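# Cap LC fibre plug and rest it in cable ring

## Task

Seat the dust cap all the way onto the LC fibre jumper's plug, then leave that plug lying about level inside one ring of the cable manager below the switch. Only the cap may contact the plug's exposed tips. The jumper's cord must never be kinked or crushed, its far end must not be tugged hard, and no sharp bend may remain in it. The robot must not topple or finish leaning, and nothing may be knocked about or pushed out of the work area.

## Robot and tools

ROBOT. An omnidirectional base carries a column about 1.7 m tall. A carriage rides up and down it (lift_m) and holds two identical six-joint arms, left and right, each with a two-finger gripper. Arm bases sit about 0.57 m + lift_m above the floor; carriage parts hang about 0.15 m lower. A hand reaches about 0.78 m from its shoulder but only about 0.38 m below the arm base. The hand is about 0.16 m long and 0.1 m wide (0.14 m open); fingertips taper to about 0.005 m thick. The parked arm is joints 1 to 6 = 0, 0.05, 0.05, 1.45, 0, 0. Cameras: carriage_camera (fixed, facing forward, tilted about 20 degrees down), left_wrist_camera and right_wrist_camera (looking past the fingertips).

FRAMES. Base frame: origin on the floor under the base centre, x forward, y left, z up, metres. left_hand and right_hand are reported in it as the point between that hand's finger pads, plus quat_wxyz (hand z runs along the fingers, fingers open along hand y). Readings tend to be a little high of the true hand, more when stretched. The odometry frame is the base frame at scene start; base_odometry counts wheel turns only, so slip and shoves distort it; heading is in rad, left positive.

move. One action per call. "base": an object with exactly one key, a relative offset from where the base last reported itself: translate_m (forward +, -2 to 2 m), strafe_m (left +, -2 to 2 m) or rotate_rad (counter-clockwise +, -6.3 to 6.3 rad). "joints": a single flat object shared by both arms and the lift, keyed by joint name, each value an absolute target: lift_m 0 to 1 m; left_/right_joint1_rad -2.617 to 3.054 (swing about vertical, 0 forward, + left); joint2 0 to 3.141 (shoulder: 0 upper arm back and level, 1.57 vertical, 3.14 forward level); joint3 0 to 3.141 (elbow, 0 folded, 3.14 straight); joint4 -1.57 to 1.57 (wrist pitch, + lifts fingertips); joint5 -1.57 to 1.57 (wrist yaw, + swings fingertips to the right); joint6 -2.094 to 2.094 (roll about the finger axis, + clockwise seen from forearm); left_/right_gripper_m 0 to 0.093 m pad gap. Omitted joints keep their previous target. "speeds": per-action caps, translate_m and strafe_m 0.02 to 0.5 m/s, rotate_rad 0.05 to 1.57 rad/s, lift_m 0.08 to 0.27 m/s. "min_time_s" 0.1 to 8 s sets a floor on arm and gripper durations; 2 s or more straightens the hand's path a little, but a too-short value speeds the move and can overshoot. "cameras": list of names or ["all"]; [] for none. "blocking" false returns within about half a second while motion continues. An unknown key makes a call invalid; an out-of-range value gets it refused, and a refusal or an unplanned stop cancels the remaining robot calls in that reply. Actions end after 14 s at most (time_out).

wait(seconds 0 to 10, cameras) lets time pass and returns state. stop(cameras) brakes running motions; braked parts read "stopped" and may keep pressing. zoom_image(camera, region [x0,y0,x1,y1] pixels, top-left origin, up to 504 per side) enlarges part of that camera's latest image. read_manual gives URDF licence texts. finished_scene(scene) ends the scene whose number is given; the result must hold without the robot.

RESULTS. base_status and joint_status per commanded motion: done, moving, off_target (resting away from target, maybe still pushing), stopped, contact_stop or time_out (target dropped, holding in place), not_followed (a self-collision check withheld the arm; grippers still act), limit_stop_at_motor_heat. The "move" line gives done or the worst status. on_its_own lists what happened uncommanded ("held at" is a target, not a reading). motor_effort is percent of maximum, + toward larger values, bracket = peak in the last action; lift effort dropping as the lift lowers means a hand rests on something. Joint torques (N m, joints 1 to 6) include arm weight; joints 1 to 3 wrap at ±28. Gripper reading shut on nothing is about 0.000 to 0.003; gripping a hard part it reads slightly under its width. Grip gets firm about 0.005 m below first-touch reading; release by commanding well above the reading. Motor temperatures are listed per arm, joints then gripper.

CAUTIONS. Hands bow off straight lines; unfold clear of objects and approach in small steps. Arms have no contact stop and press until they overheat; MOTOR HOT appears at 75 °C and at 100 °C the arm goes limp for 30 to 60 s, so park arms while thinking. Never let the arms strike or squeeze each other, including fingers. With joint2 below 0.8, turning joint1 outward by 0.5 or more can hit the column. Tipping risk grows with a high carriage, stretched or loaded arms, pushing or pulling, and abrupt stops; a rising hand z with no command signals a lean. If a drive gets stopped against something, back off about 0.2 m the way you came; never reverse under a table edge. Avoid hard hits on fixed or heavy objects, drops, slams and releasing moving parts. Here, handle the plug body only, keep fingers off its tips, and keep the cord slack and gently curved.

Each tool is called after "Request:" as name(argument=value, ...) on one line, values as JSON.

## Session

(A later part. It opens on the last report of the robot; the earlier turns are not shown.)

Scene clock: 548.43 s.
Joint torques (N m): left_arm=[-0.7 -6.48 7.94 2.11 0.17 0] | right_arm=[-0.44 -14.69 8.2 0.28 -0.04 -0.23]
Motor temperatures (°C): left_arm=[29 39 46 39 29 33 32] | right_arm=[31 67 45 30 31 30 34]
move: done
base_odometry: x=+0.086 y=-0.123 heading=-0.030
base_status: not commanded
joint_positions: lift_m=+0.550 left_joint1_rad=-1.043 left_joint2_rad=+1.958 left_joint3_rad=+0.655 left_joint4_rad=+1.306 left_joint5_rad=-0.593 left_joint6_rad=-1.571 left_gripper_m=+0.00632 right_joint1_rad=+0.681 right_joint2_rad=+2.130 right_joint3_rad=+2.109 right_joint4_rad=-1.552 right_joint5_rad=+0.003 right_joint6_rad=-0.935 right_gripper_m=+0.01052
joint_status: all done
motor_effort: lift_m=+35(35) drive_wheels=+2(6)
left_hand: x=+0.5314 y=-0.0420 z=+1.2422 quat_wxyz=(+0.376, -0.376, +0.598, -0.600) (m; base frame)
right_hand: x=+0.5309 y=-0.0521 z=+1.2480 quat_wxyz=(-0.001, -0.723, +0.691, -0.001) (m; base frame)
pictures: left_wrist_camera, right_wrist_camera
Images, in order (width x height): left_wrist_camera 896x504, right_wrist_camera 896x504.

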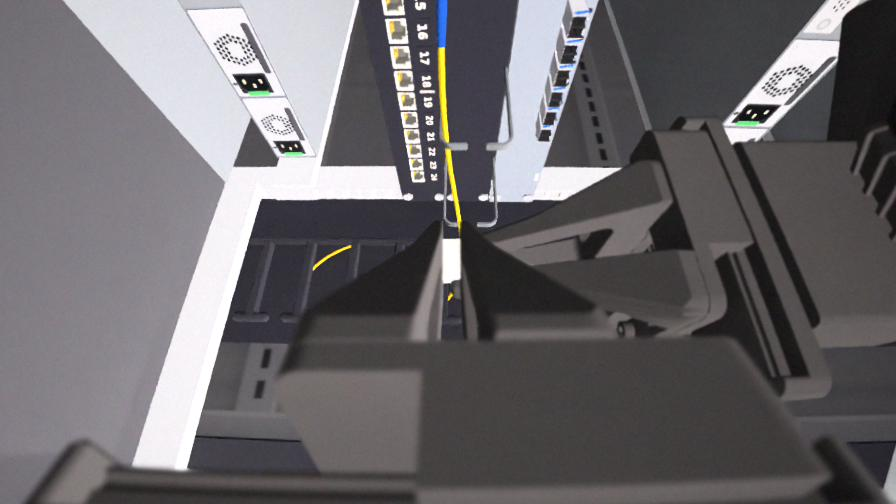

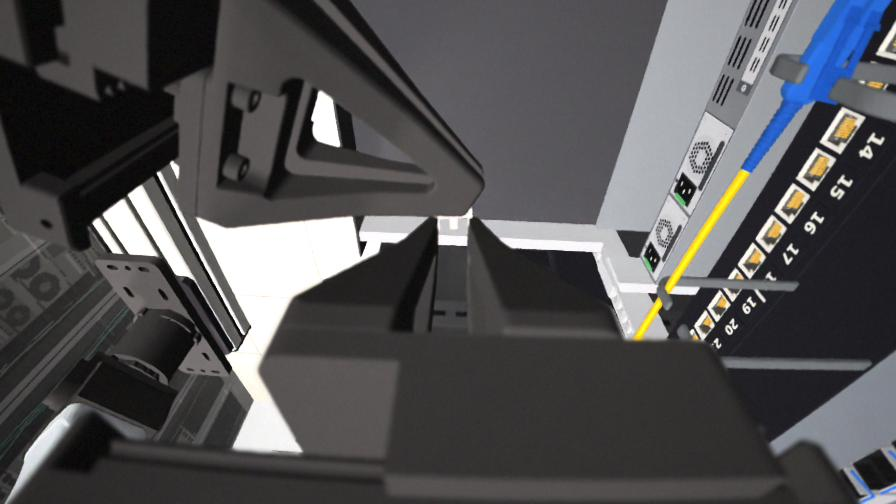

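Request:
move(joints={"left_gripper_m": 0.0005}, min_time_s=0.8, cameras=[])

Request:
move(joints={"right_gripper_m": 0.021}, min_time_s=1.5, cameras=["left_wrist_camera", "right_wrist_camera"])

Request:
zoom_image(camera="left_wrist_camera", region=[400, 190, 500, 290])

Request:
zoom_image(camera="right_wrist_camera", region=[340, 130, 500, 250])

Scene clock: 563.20 s.
Joint torques (N m): left_arm=[-0.75 -6.46 7.94 2.11 0.17 0.01] | right_arm=[-0.46 -14.68 8.16 0.28 -0.05 -0.22]
Motor temperatures (°C): left_arm=[29 40 46 39 29 33 33] | right_arm=[31 67 45 30 31 30 34]
move: off_target
base_odometry: x=+0.086 y=-0.123 heading=-0.030
base_status: not commanded
joint_positions: lift_m=+0.550 left_joint1_rad=-1.043 left_joint2_rad=+1.958 left_joint3_rad=+0.655 left_joint4_rad=+1.306 left_joint5_rad=-0.593 left_joint6_rad=-1.571 left_gripper_m=+0.00632 right_joint1_rad=+0.681 right_joint2_rad=+2.130 right_joint3_rad=+2.109 right_joint4_rad=-1.552 right_joint5_rad=+0.003 right_joint6_rad=-0.935 right_gripper_m=+0.01063
joint_status: left_gripper_m off_target (ended at +0.00632, target +0.00050)
motor_effort: lift_m=+35(35) drive_wheels=-2(5)
left_hand: x=+0.5314 y=-0.0420 z=+1.2422 quat_wxyz=(+0.376, -0.376, +0.598, -0.600) (m; base frame)
right_hand: x=+0.5309 y=-0.0521 z=+1.2480 quat_wxyz=(-0.001, -0.723, +0.691, -0.001) (m; base frame)
pictures: none
No camera images: "cameras" was empty.

Scene clock: 565.00 s.
Joint torques (N m): left_arm=[-0.75 -6.49 7.94 2.11 0.16 0.01] | right_arm=[-0.44 -14.71 8.21 0.28 -0.05 -0.22]
Motor temperatures (°C): left_arm=[29 40 46 39 29 33 33] | right_arm=[31 67 45 30 31 30 34]
move: done
base_odometry: x=+0.086 y=-0.123 heading=-0.030
base_status: not commanded
joint_positions: lift_m=+0.550 left_joint1_rad=-1.043 left_joint2_rad=+1.958 left_joint3_rad=+0.655 left_joint4_rad=+1.306 left_joint5_rad=-0.593 left_joint6_rad=-1.571 left_gripper_m=+0.00632 right_joint1_rad=+0.681 right_joint2_rad=+2.130 right_joint3_rad=+2.109 right_joint4_rad=-1.552 right_joint5_rad=+0.003 right_joint6_rad=-0.935 right_gripper_m=+0.02088
joint_status: all done
motor_effort: lift_m=+35(35) drive_wheels=+5(5)
left_hand: x=+0.5314 y=-0.0421 z=+1.2423 quat_wxyz=(+0.376, -0.376, +0.598, -0.600) (m; base frame)
right_hand: x=+0.5309 y=-0.0521 z=+1.2480 quat_wxyz=(-0.001, -0.723, +0.691, -0.001) (m; base frame)
pictures: left_wrist_camera, right_wrist_camera
Images, in order (width x height): left_wrist_camera 896x504, right_wrist_camera 896x504.

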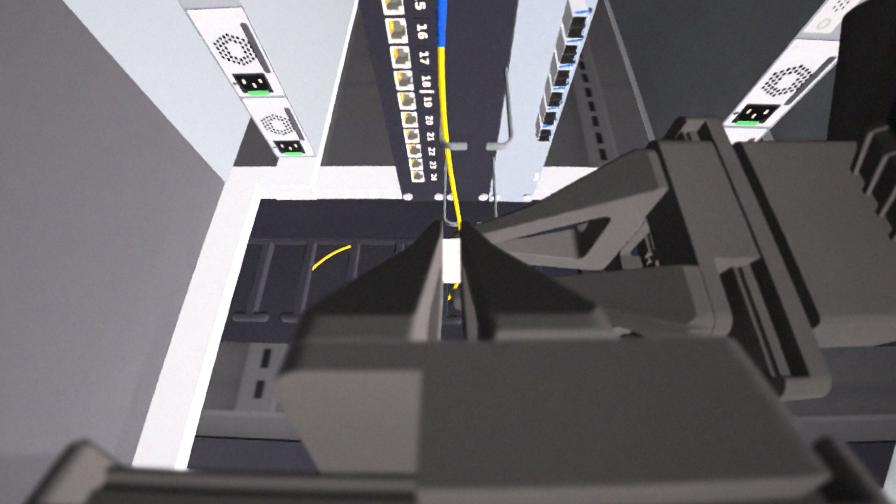

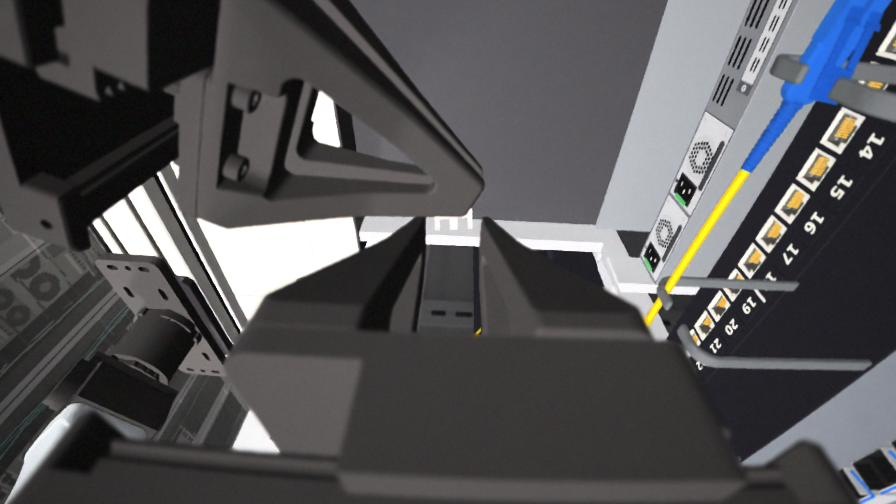

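Scaled by 5.040 from the camera's 896x504 image, which has a finer 1280x720 frame.

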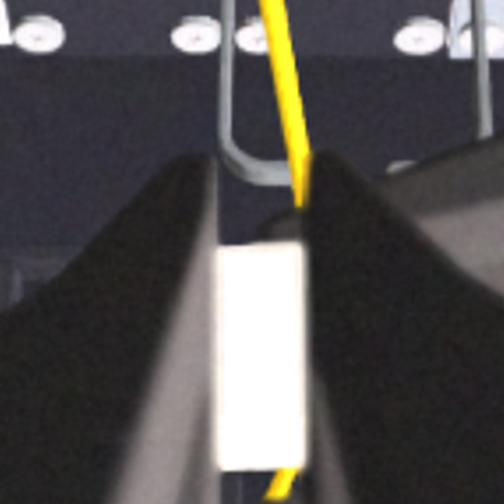

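Scaled by 3.150 from the camera's 896x504 image, which has a finer 1280x720 frame.

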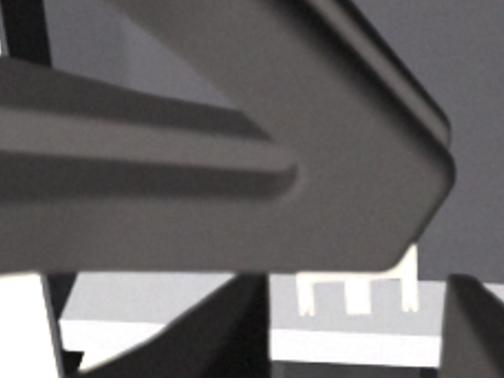

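Request:
move(joints={"right_joint1_rad": 0.573, "right_joint2_rad": 1.965, "right_joint3_rad": 1.885, "right_joint4_rad": -1.475, "right_joint6_rad": -1.047}, min_time_s=2.5, cameras=["all"])

Request:
zoom_image(camera="left_wrist_camera", region=[400, 190, 500, 290])

Request:
zoom_image(camera="carriage_camera", region=[440, 280, 520, 340])

Scene clock: 573.40 s.
Joint torques (N m): left_arm=[-0.73 -6.46 7.97 2.11 0.17 0] | right_arm=[-0.62 -13.45 5.12 0.42 -0.05 -0.22]
Motor temperatures (°C): left_arm=[29 40 46 39 29 33 33] | right_arm=[31 67 45 30 31 30 34]
move: done
base_odometry: x=+0.086 y=-0.123 heading=-0.030
base_status: not commanded
joint_positions: lift_m=+0.550 left_joint1_rad=-1.043 left_joint2_rad=+1.958 left_joint3_rad=+0.655 left_joint4_rad=+1.306 left_joint5_rad=-0.592 left_joint6_rad=-1.571 left_gripper_m=+0.00632 right_joint1_rad=+0.579 right_joint2_rad=+1.993 right_joint3_rad=+1.898 right_joint4_rad=-1.483 right_joint5_rad=+0.003 right_joint6_rad=-1.037 right_gripper_m=+0.02088
joint_status: all done
motor_effort: lift_m=+35(35) drive_wheels=+1(6)
left_hand: x=+0.5313 y=-0.0422 z=+1.2423 quat_wxyz=(+0.376, -0.376, +0.598, -0.600) (m; base frame)
right_hand: x=+0.5304 y=-0.1018 z=+1.2470 quat_wxyz=(-0.004, -0.723, +0.691, -0.001) (m; base frame)
pictures: carriage_camera, left_wrist_camera, right_wrist_camera
Images, in order (width x height): carriage_camera 896x504, left_wrist_camera 896x504, right_wrist_camera 896x504.

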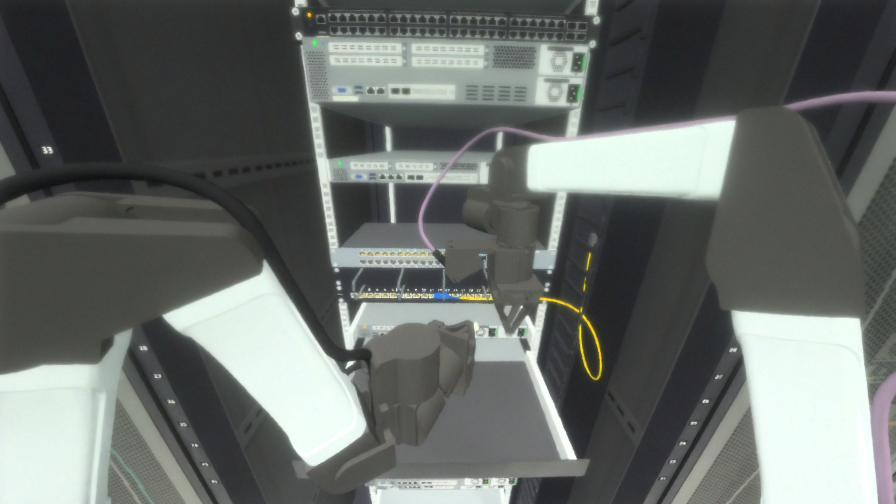

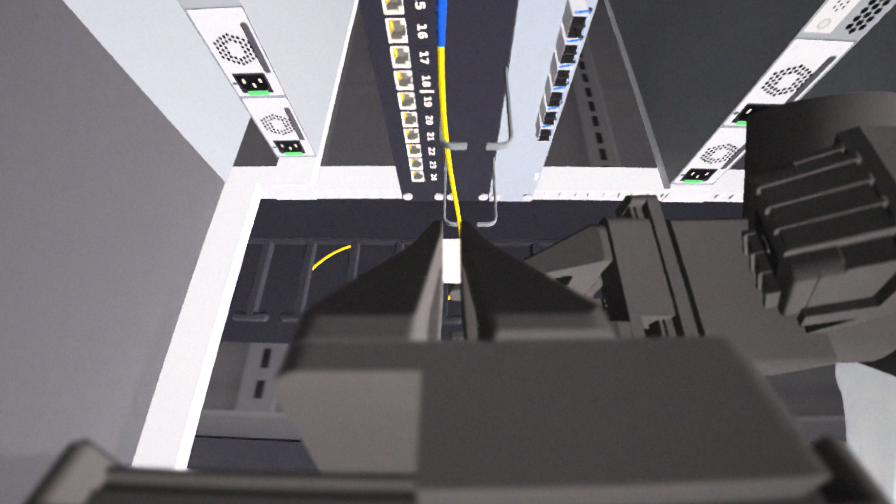

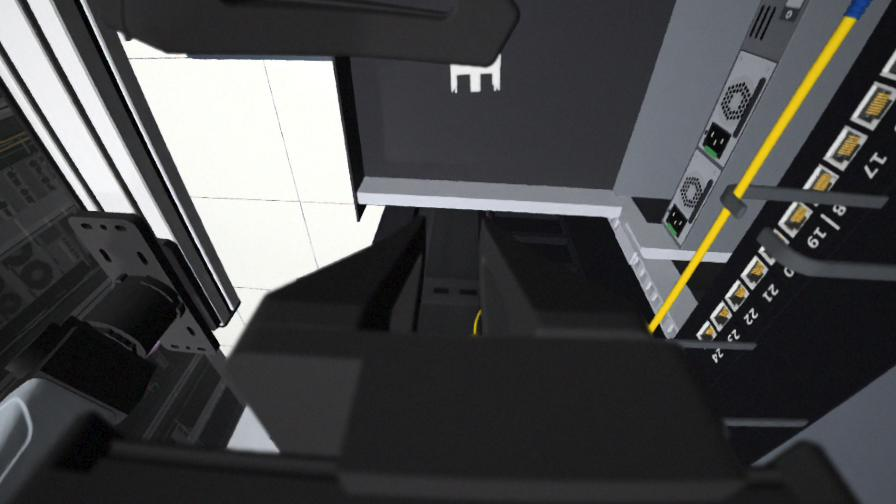

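Scaled by 5.040 from the camera's 896x504 image, which has a finer 1280x720 frame.

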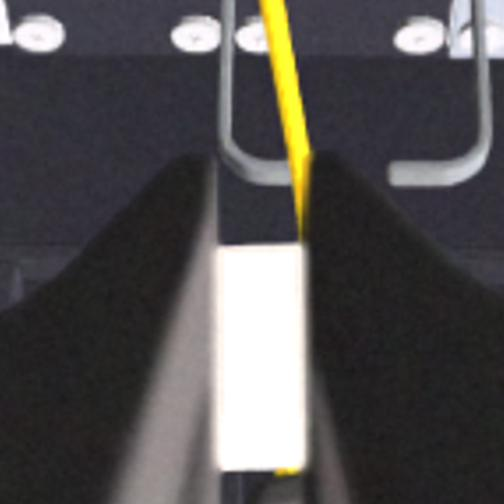

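Scaled by 6.300 from the camera's 896x504 image, which has a finer 1280x720 frame.

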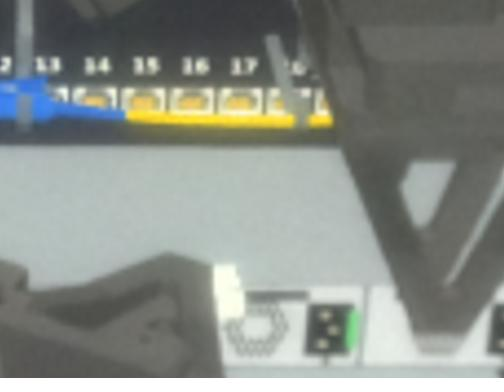

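Request:
move(joints={"left_joint1_rad": -0.765, "left_joint2_rad": 1.6645, "left_joint3_rad": 0.219, "left_joint4_rad": 1.478, "left_joint5_rad": -0.259, "right_joint1_rad": 0.59, "right_joint2_rad": 1.49, "right_joint3_rad": 0.60, "right_joint4_rad": 0.0, "right_joint5_rad": 0.15, "right_joint6_rad": 0.3, "right_gripper_m": 0.03}, min_time_s=3, cameras=["carriage_camera"])

Request:
move(joints={"right_joint1_rad": 0.758, "right_joint2_rad": 1.82, "right_joint3_rad": 0.445, "right_joint4_rad": 1.34, "right_joint5_rad": 0.282, "right_joint6_rad": 1.57}, min_time_s=3, cameras=["all"])

Scene clock: 641.03 s.
Joint torques (N m): left_arm=[0.73 -6.58 3.67 2.25 0.18 0] | right_arm=[0.47 -7.76 5.15 2.04 0.2 -0.01]
Motor temperatures (°C): left_arm=[29 41 46 42 29 33 34] | right_arm=[31 63 44 31 31 30 33]
move: done
base_odometry: x=+0.086 y=-0.123 heading=-0.030
base_status: not commanded
joint_positions: lift_m=+0.550 left_joint1_rad=-0.773 left_joint2_rad=+1.688 left_joint3_rad=+0.231 left_joint4_rad=+1.460 left_joint5_rad=-0.272 left_joint6_rad=-1.571 left_gripper_m=+0.00632 right_joint1_rad=+0.585 right_joint2_rad=+1.507 right_joint3_rad=+0.613 right_joint4_rad=-0.005 right_joint5_rad=+0.140 right_joint6_rad=+0.289 right_gripper_m=+0.02986
joint_status: all done
motor_effort: lift_m=+35(35) drive_wheels=+5(6)
left_hand: x=+0.5198 y=+0.0750 z=+1.2439 quat_wxyz=(+0.361, -0.360, +0.607, -0.610) (m; base frame)
right_hand: x=+0.5262 y=-0.1302 z=+1.1348 quat_wxyz=(+0.326, -0.116, +0.935, +0.079) (m; base frame)
pictures: carriage_camera
Images, in order (width x height): carriage_camera 896x504.

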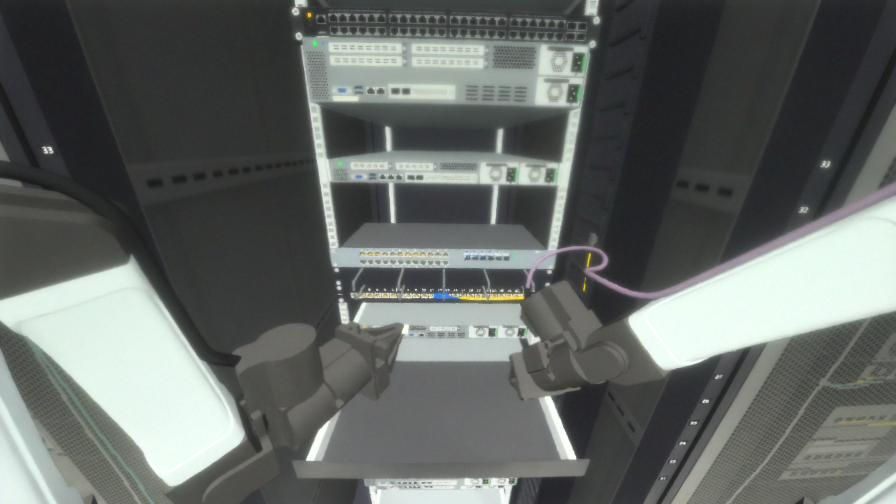

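Scene clock: 644.33 s.
Joint torques (N m): left_arm=[0.76 -6.56 3.66 2.24 0.16 0] | right_arm=[0.57 -6.16 3.63 2.62 0.11 -0.09]
Motor temperatures (°C): left_arm=[29 41 46 42 29 33 34] | right_arm=[31 62 43 32 31 30 33]
move: done
base_odometry: x=+0.086 y=-0.123 heading=-0.030
base_status: not commanded
joint_positions: lift_m=+0.550 left_joint1_rad=-0.773 left_joint2_rad=+1.688 left_joint3_rad=+0.231 left_joint4_rad=+1.461 left_joint5_rad=-0.271 left_joint6_rad=-1.571 left_gripper_m=+0.00632 right_joint1_rad=+0.752 right_joint2_rad=+1.807 right_joint3_rad=+0.456 right_joint4_rad=+1.337 right_joint5_rad=+0.272 right_joint6_rad=+1.558 right_gripper_m=+0.02986
joint_status: all done
motor_effort: lift_m=+35(35) drive_wheels=+4(5)
left_hand: x=+0.5197 y=+0.0748 z=+1.2441 quat_wxyz=(+0.360, -0.360, +0.607, -0.610) (m; base frame)
right_hand: x=+0.5651 y=-0.0436 z=+1.2451 quat_wxyz=(+0.369, +0.364, +0.611, +0.598) (m; base frame)
pictures: carriage_camera, left_wrist_camera, right_wrist_camera
Images, in order (width x height): carriage_camera 896x504, left_wrist_camera 896x504, right_wrist_camera 896x504.

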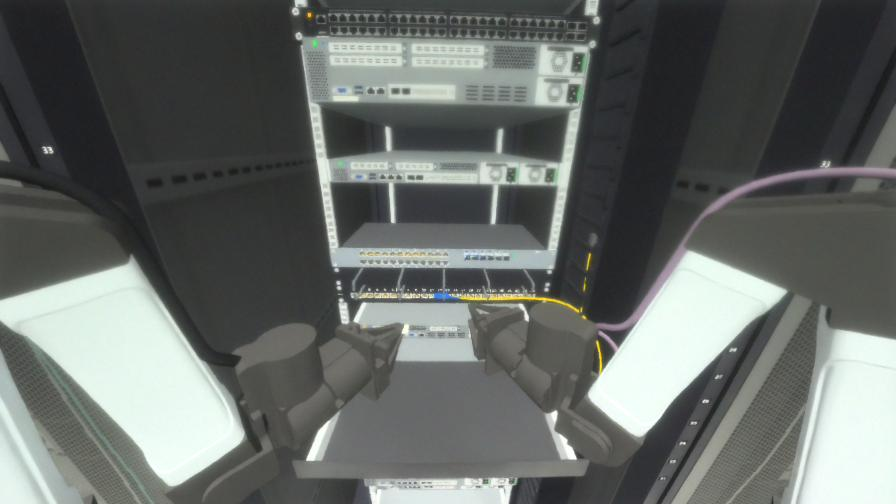

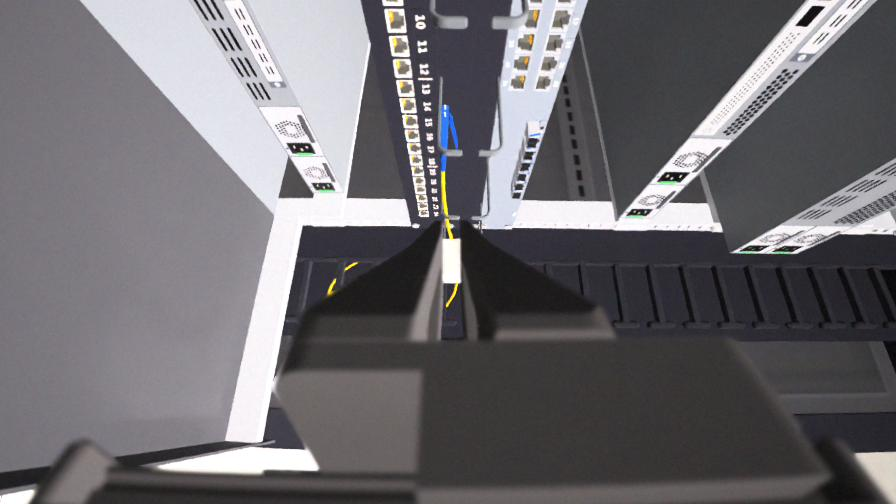

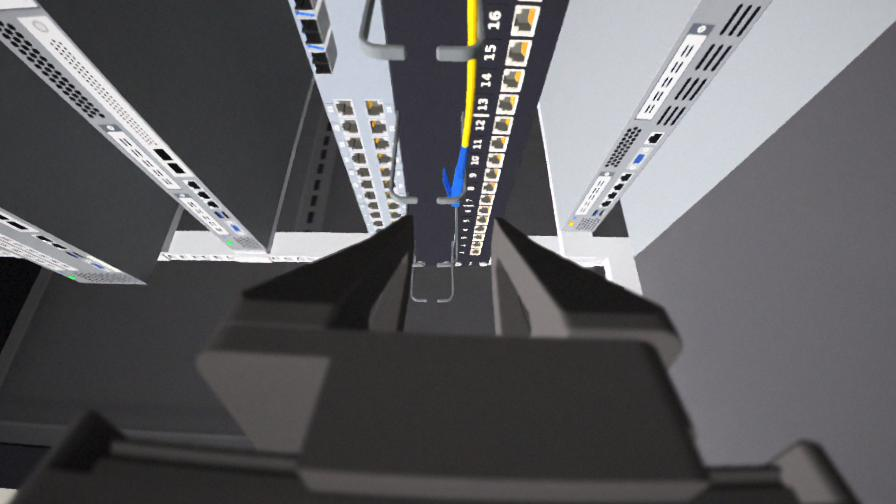

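Request:
zoom_image(camera="right_wrist_camera", region=[400, 110, 520, 240])

Request:
zoom_image(camera="left_wrist_camera", region=[400, 90, 510, 290])

Request:
zoom_image(camera="carriage_camera", region=[395, 265, 495, 345])

Scaled by 3.877 from the camera's 896x504 image, which has a finer 1280x720 frame.

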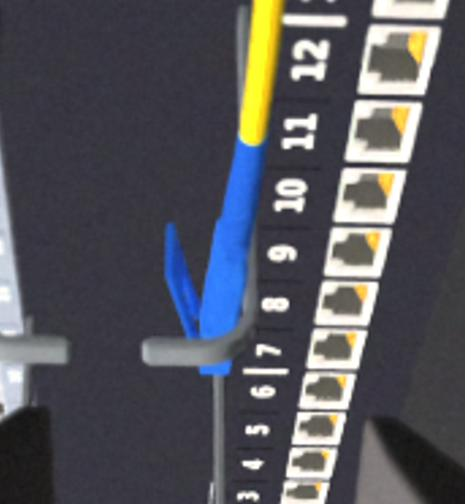

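Scaled by 2.520 from the camera's 896x504 image, which has a finer 1280x720 frame.

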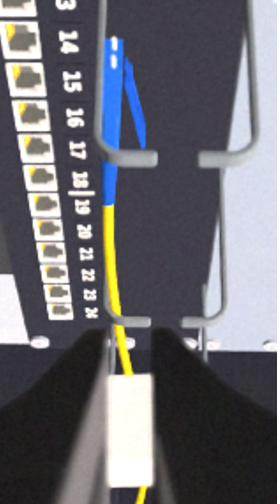

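Scaled by 5.040 from the camera's 896x504 image, which has a finer 1280x720 frame.

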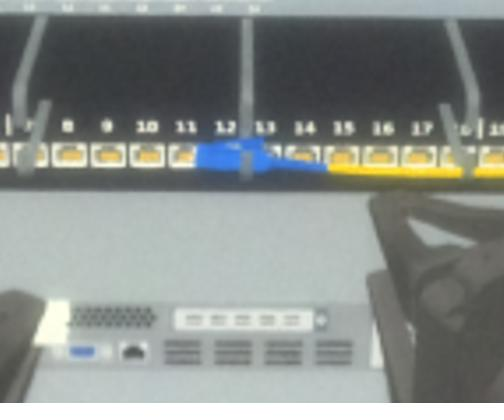

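Request:
move(joints={"lift_m": 0.544, "right_joint1_rad": 0.6887, "right_joint2_rad": 1.955, "right_joint3_rad": 0.682, "right_joint4_rad": 1.275, "right_joint5_rad": 0.205, "right_joint6_rad": 1.582}, min_time_s=2.5, cameras=["all"])

Request:
zoom_image(camera="right_wrist_camera", region=[400, 130, 520, 260])

Request:
zoom_image(camera="carriage_camera", region=[415, 270, 495, 330])

Scene clock: 690.67 s.
Joint torques (N m): left_arm=[0.7 -6.19 3.73 2.2 0.15 0.01] | right_arm=[-0.61 -7.71 6.68 2.41 -0.11 -0.09]
Motor temperatures (°C): left_arm=[29 41 44 44 29 33 35] | right_arm=[31 54 42 38 31 30 33]
move: done
base_odometry: x=+0.086 y=-0.123 heading=-0.030
base_status: not commanded
joint_positions: lift_m=+0.544 left_joint1_rad=-0.773 left_joint2_rad=+1.684 left_joint3_rad=+0.230 left_joint4_rad=+1.465 left_joint5_rad=-0.270 left_joint6_rad=-1.571 left_gripper_m=+0.00632 right_joint1_rad=+0.695 right_joint2_rad=+1.940 right_joint3_rad=+0.663 right_joint4_rad=+1.292 right_joint5_rad=+0.215 right_joint6_rad=+1.572 right_gripper_m=+0.02986
joint_status: all done
motor_effort: lift_m=+34(35) drive_wheels=+2(6)
left_hand: x=+0.5193 y=+0.0749 z=+1.2403 quat_wxyz=(+0.361, -0.359, +0.605, -0.613) (m; base frame)
right_hand: x=+0.6136 y=-0.0234 z=+1.2444 quat_wxyz=(+0.369, +0.366, +0.599, +0.610) (m; base frame)
pictures: carriage_camera, left_wrist_camera, right_wrist_camera
Images, in order (width x height): carriage_camera 896x504, left_wrist_camera 896x504, right_wrist_camera 896x504.

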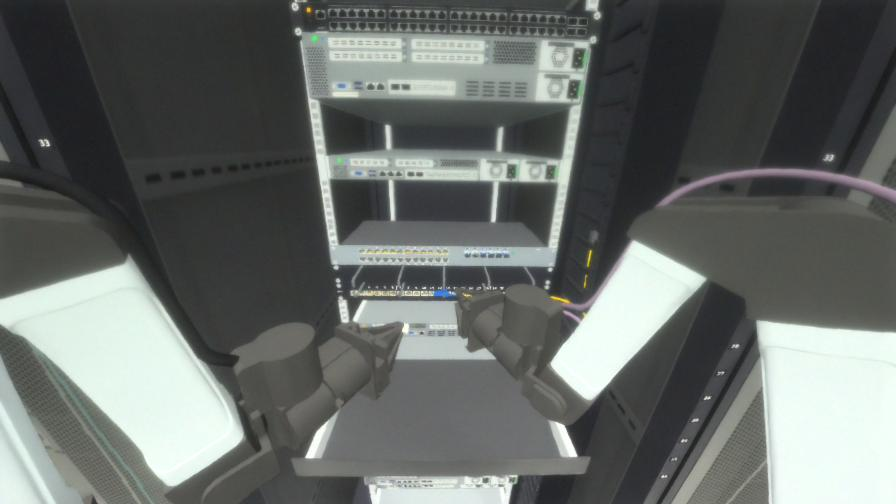

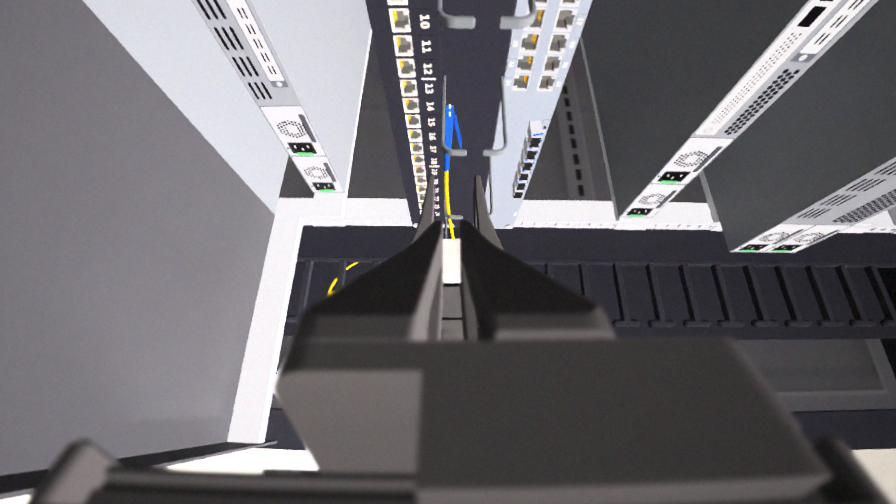

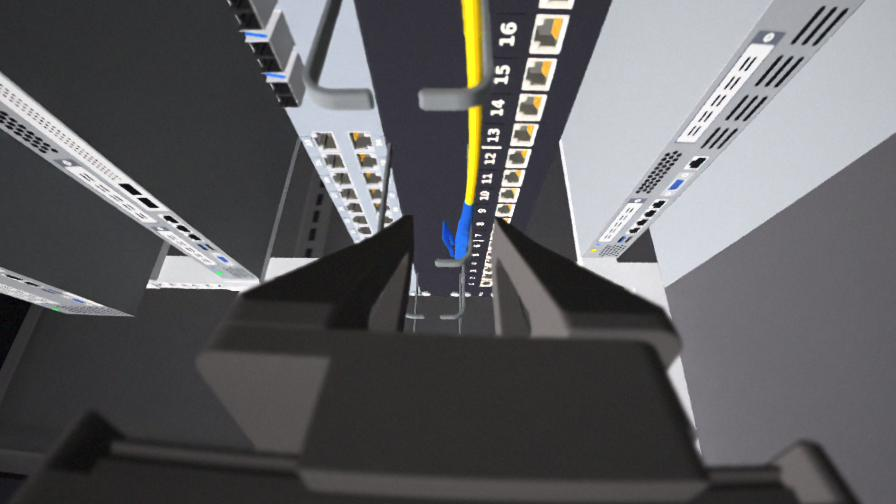

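Scaled by 3.877 from the camera's 896x504 image, which has a finer 1280x720 frame.

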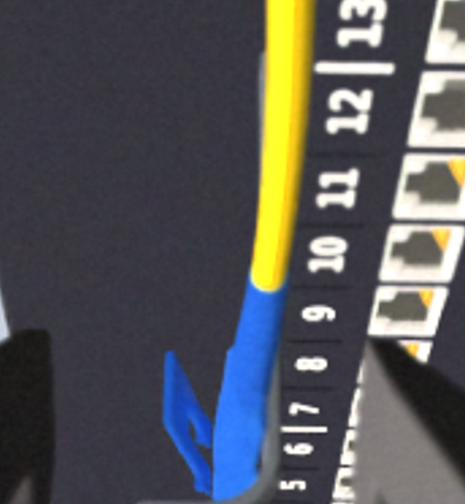

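Scaled by 6.300 from the camera's 896x504 image, which has a finer 1280x720 frame.

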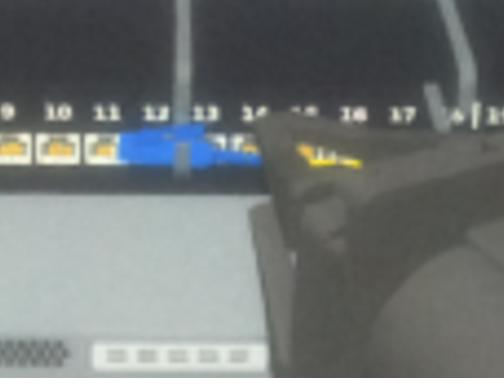

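Request:
move(joints={"right_joint1_rad": 0.671, "right_joint2_rad": 2.017, "right_joint3_rad": 0.782, "right_joint4_rad": 1.226, "right_joint5_rad": 0.187}, min_time_s=2, cameras=["all"])

Request:
zoom_image(camera="right_wrist_camera", region=[400, 170, 520, 330])

Request:
zoom_image(camera="left_wrist_camera", region=[400, 90, 510, 290])

Request:
zoom_image(camera="carriage_camera", region=[415, 270, 495, 330])

Scene clock: 710.37 s.
Joint torques (N m): left_arm=[0.72 -6.2 3.7 2.2 0.16 0.01] | right_arm=[-0.64 -8.4 6.95 2.45 -0.11 -0.1]
move: done
base_odometry: x=+0.086 y=-0.123 heading=-0.030
base_status: not commanded
joint_positions: lift_m=+0.544 left_joint1_rad=-0.773 left_joint2_rad=+1.684 left_joint3_rad=+0.230 left_joint4_rad=+1.465 left_joint5_rad=-0.270 left_joint6_rad=-1.571 left_gripper_m=+0.00632 right_joint1_rad=+0.677 right_joint2_rad=+2.001 right_joint3_rad=+0.762 right_joint4_rad=+1.243 right_joint5_rad=+0.198 right_joint6_rad=+1.572 right_gripper_m=+0.02986
joint_status: all done
motor_effort: lift_m=+34(35) drive_wheels=-1(5)
left_hand: x=+0.5193 y=+0.0749 z=+1.2403 quat_wxyz=(+0.361, -0.359, +0.605, -0.613) (m; base frame)
right_hand: x=+0.6353 y=-0.0134 z=+1.2405 quat_wxyz=(+0.367, +0.367, +0.603, +0.606) (m; base frame)
pictures: carriage_camera, left_wrist_camera, right_wrist_camera
Images, in order (width x height): carriage_camera 896x504, left_wrist_camera 896x504, right_wrist_camera 896x504.

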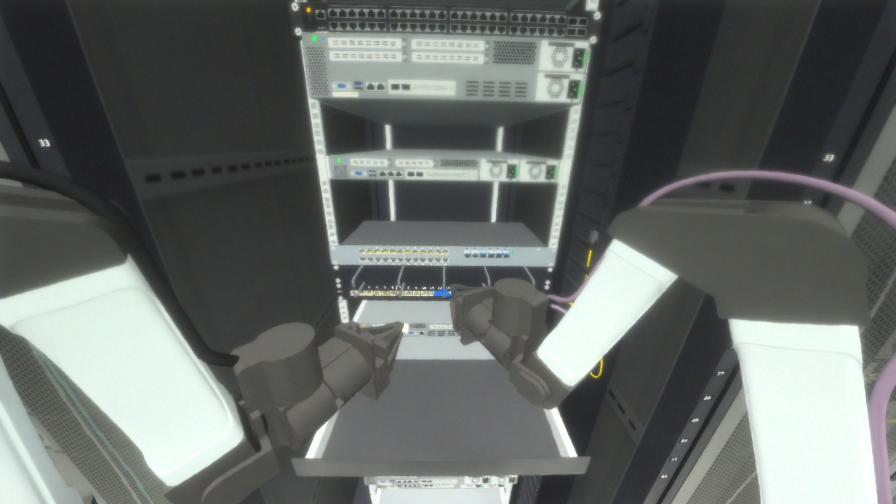

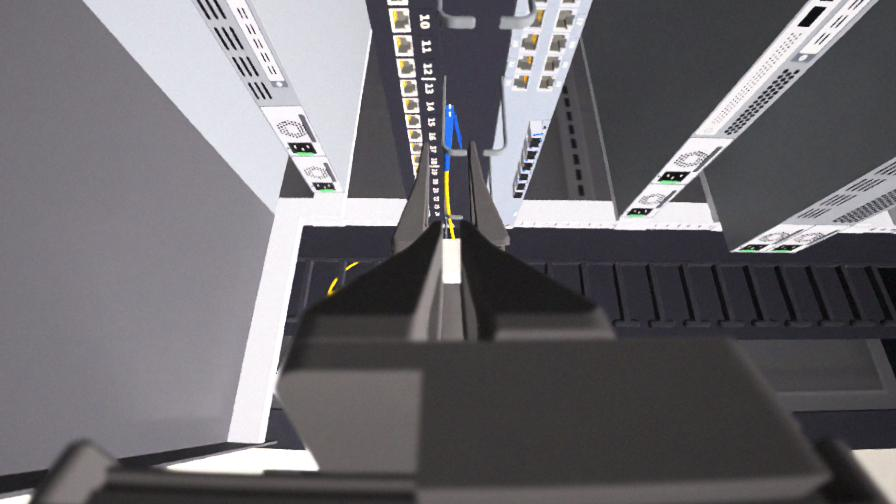

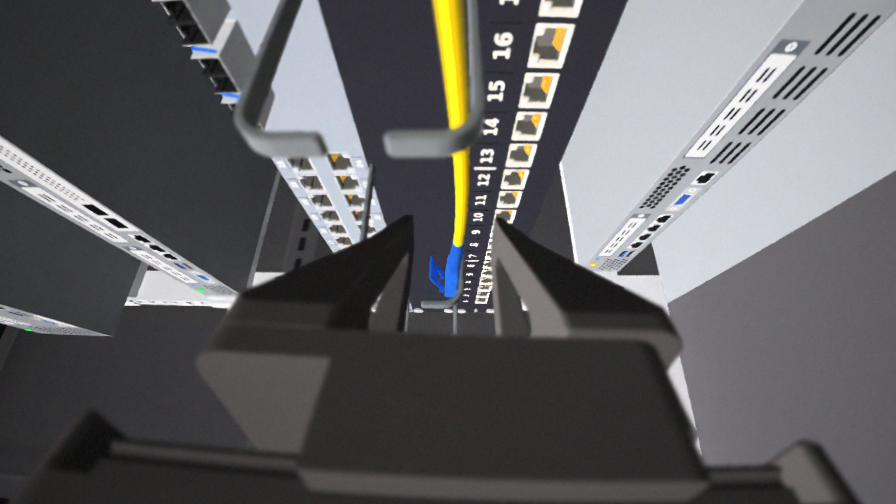

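Scaled by 3.150 from the camera's 896x504 image, which has a finer 1280x720 frame.

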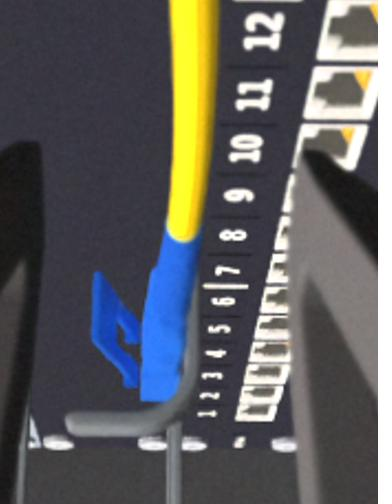

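Scaled by 2.520 from the camera's 896x504 image, which has a finer 1280x720 frame.

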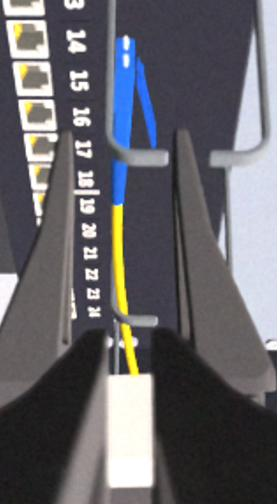

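Scaled by 6.300 from the camera's 896x504 image, which has a finer 1280x720 frame.

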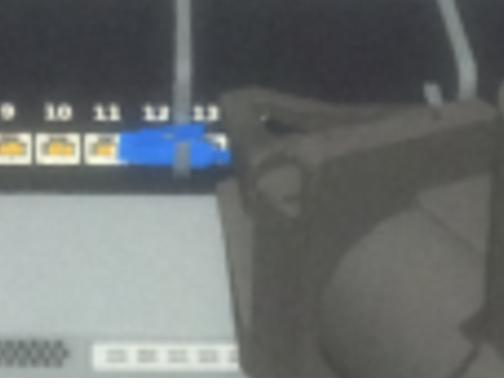

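Request:
move(joints={"right_gripper_m": 0.003}, min_time_s=3, cameras=["all"])

Request:
zoom_image(camera="right_wrist_camera", region=[400, 170, 520, 330])

Request:
zoom_image(camera="left_wrist_camera", region=[400, 90, 510, 290])

Request:
zoom_image(camera="carriage_camera", region=[415, 275, 475, 315])

Scene clock: 737.73 s.
Joint torques (N m): left_arm=[0.72 -6.17 3.71 2.2 0.16 0.01] | right_arm=[-0.64 -8.4 6.95 2.45 -0.11 -0.1]
Motor temperatures (°C): left_arm=[29 41 43 45 29 33 35] | right_arm=[31 55 43 43 31 30 33]
move: done
base_odometry: x=+0.086 y=-0.123 heading=-0.030
base_status: not commanded
joint_positions: lift_m=+0.544 left_joint1_rad=-0.773 left_joint2_rad=+1.684 left_joint3_rad=+0.230 left_joint4_rad=+1.465 left_joint5_rad=-0.270 left_joint6_rad=-1.571 left_gripper_m=+0.00632 right_joint1_rad=+0.677 right_joint2_rad=+2.001 right_joint3_rad=+0.762 right_joint4_rad=+1.242 right_joint5_rad=+0.197 right_joint6_rad=+1.572 right_gripper_m=+0.00394
joint_status: all done
motor_effort: lift_m=+34(35) drive_wheels=+4(7)
left_hand: x=+0.5193 y=+0.0749 z=+1.2403 quat_wxyz=(+0.361, -0.359, +0.605, -0.613) (m; base frame)
right_hand: x=+0.6352 y=-0.0134 z=+1.2402 quat_wxyz=(+0.367, +0.367, +0.603, +0.606) (m; base frame)
pictures: carriage_camera, left_wrist_camera, right_wrist_camera
Images, in order (width x height): carriage_camera 896x504, left_wrist_camera 896x504, right_wrist_camera 896x504.

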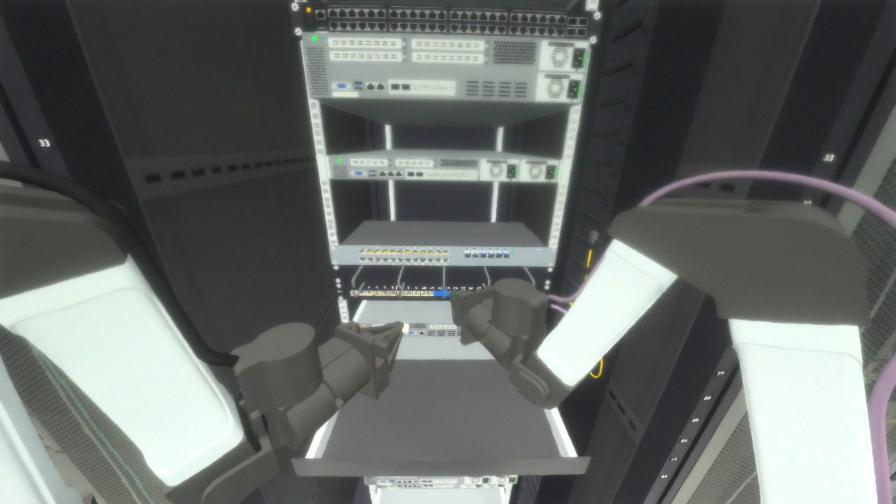

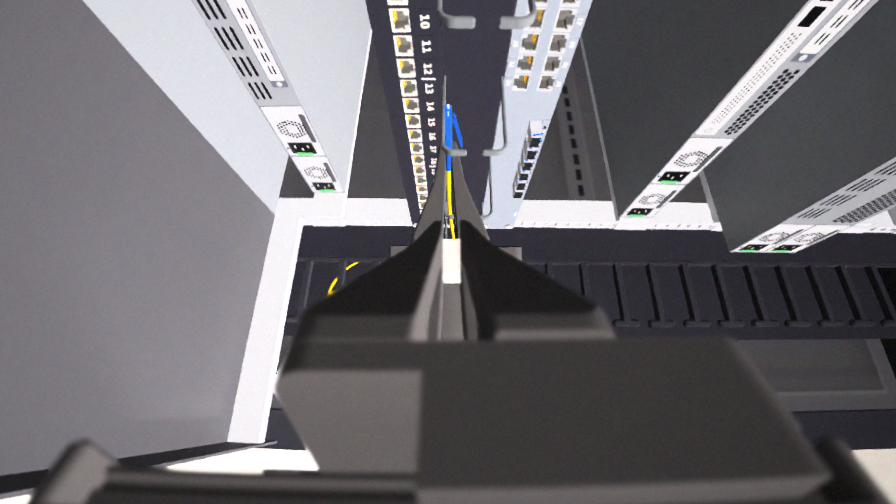

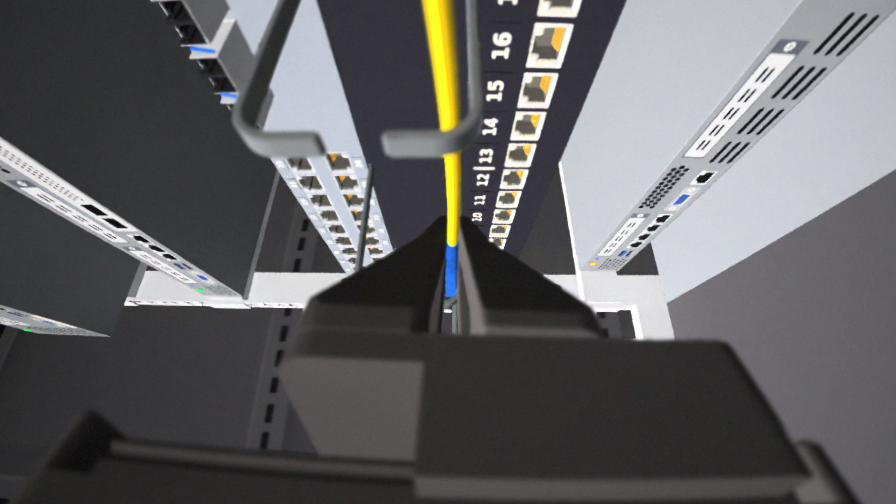

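Scaled by 3.150 from the camera's 896x504 image, which has a finer 1280x720 frame.

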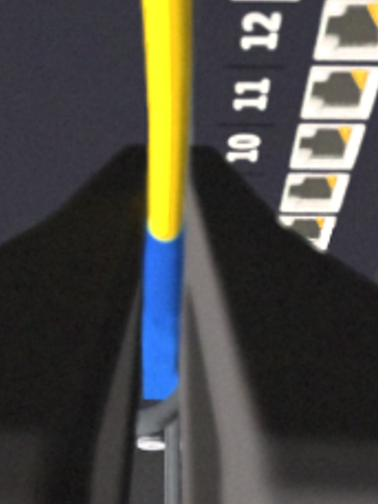

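Scaled by 2.520 from the camera's 896x504 image, which has a finer 1280x720 frame.

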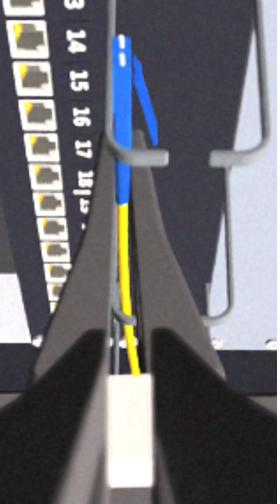

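Scaled by 8.400 from the camera's 896x504 image, which has a finer 1280x720 frame.

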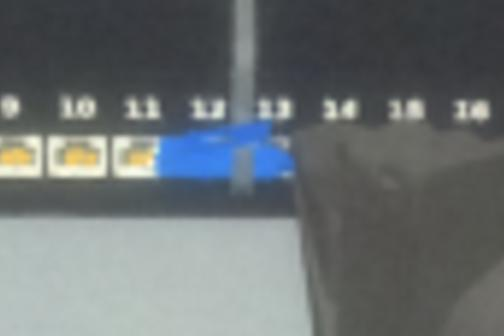

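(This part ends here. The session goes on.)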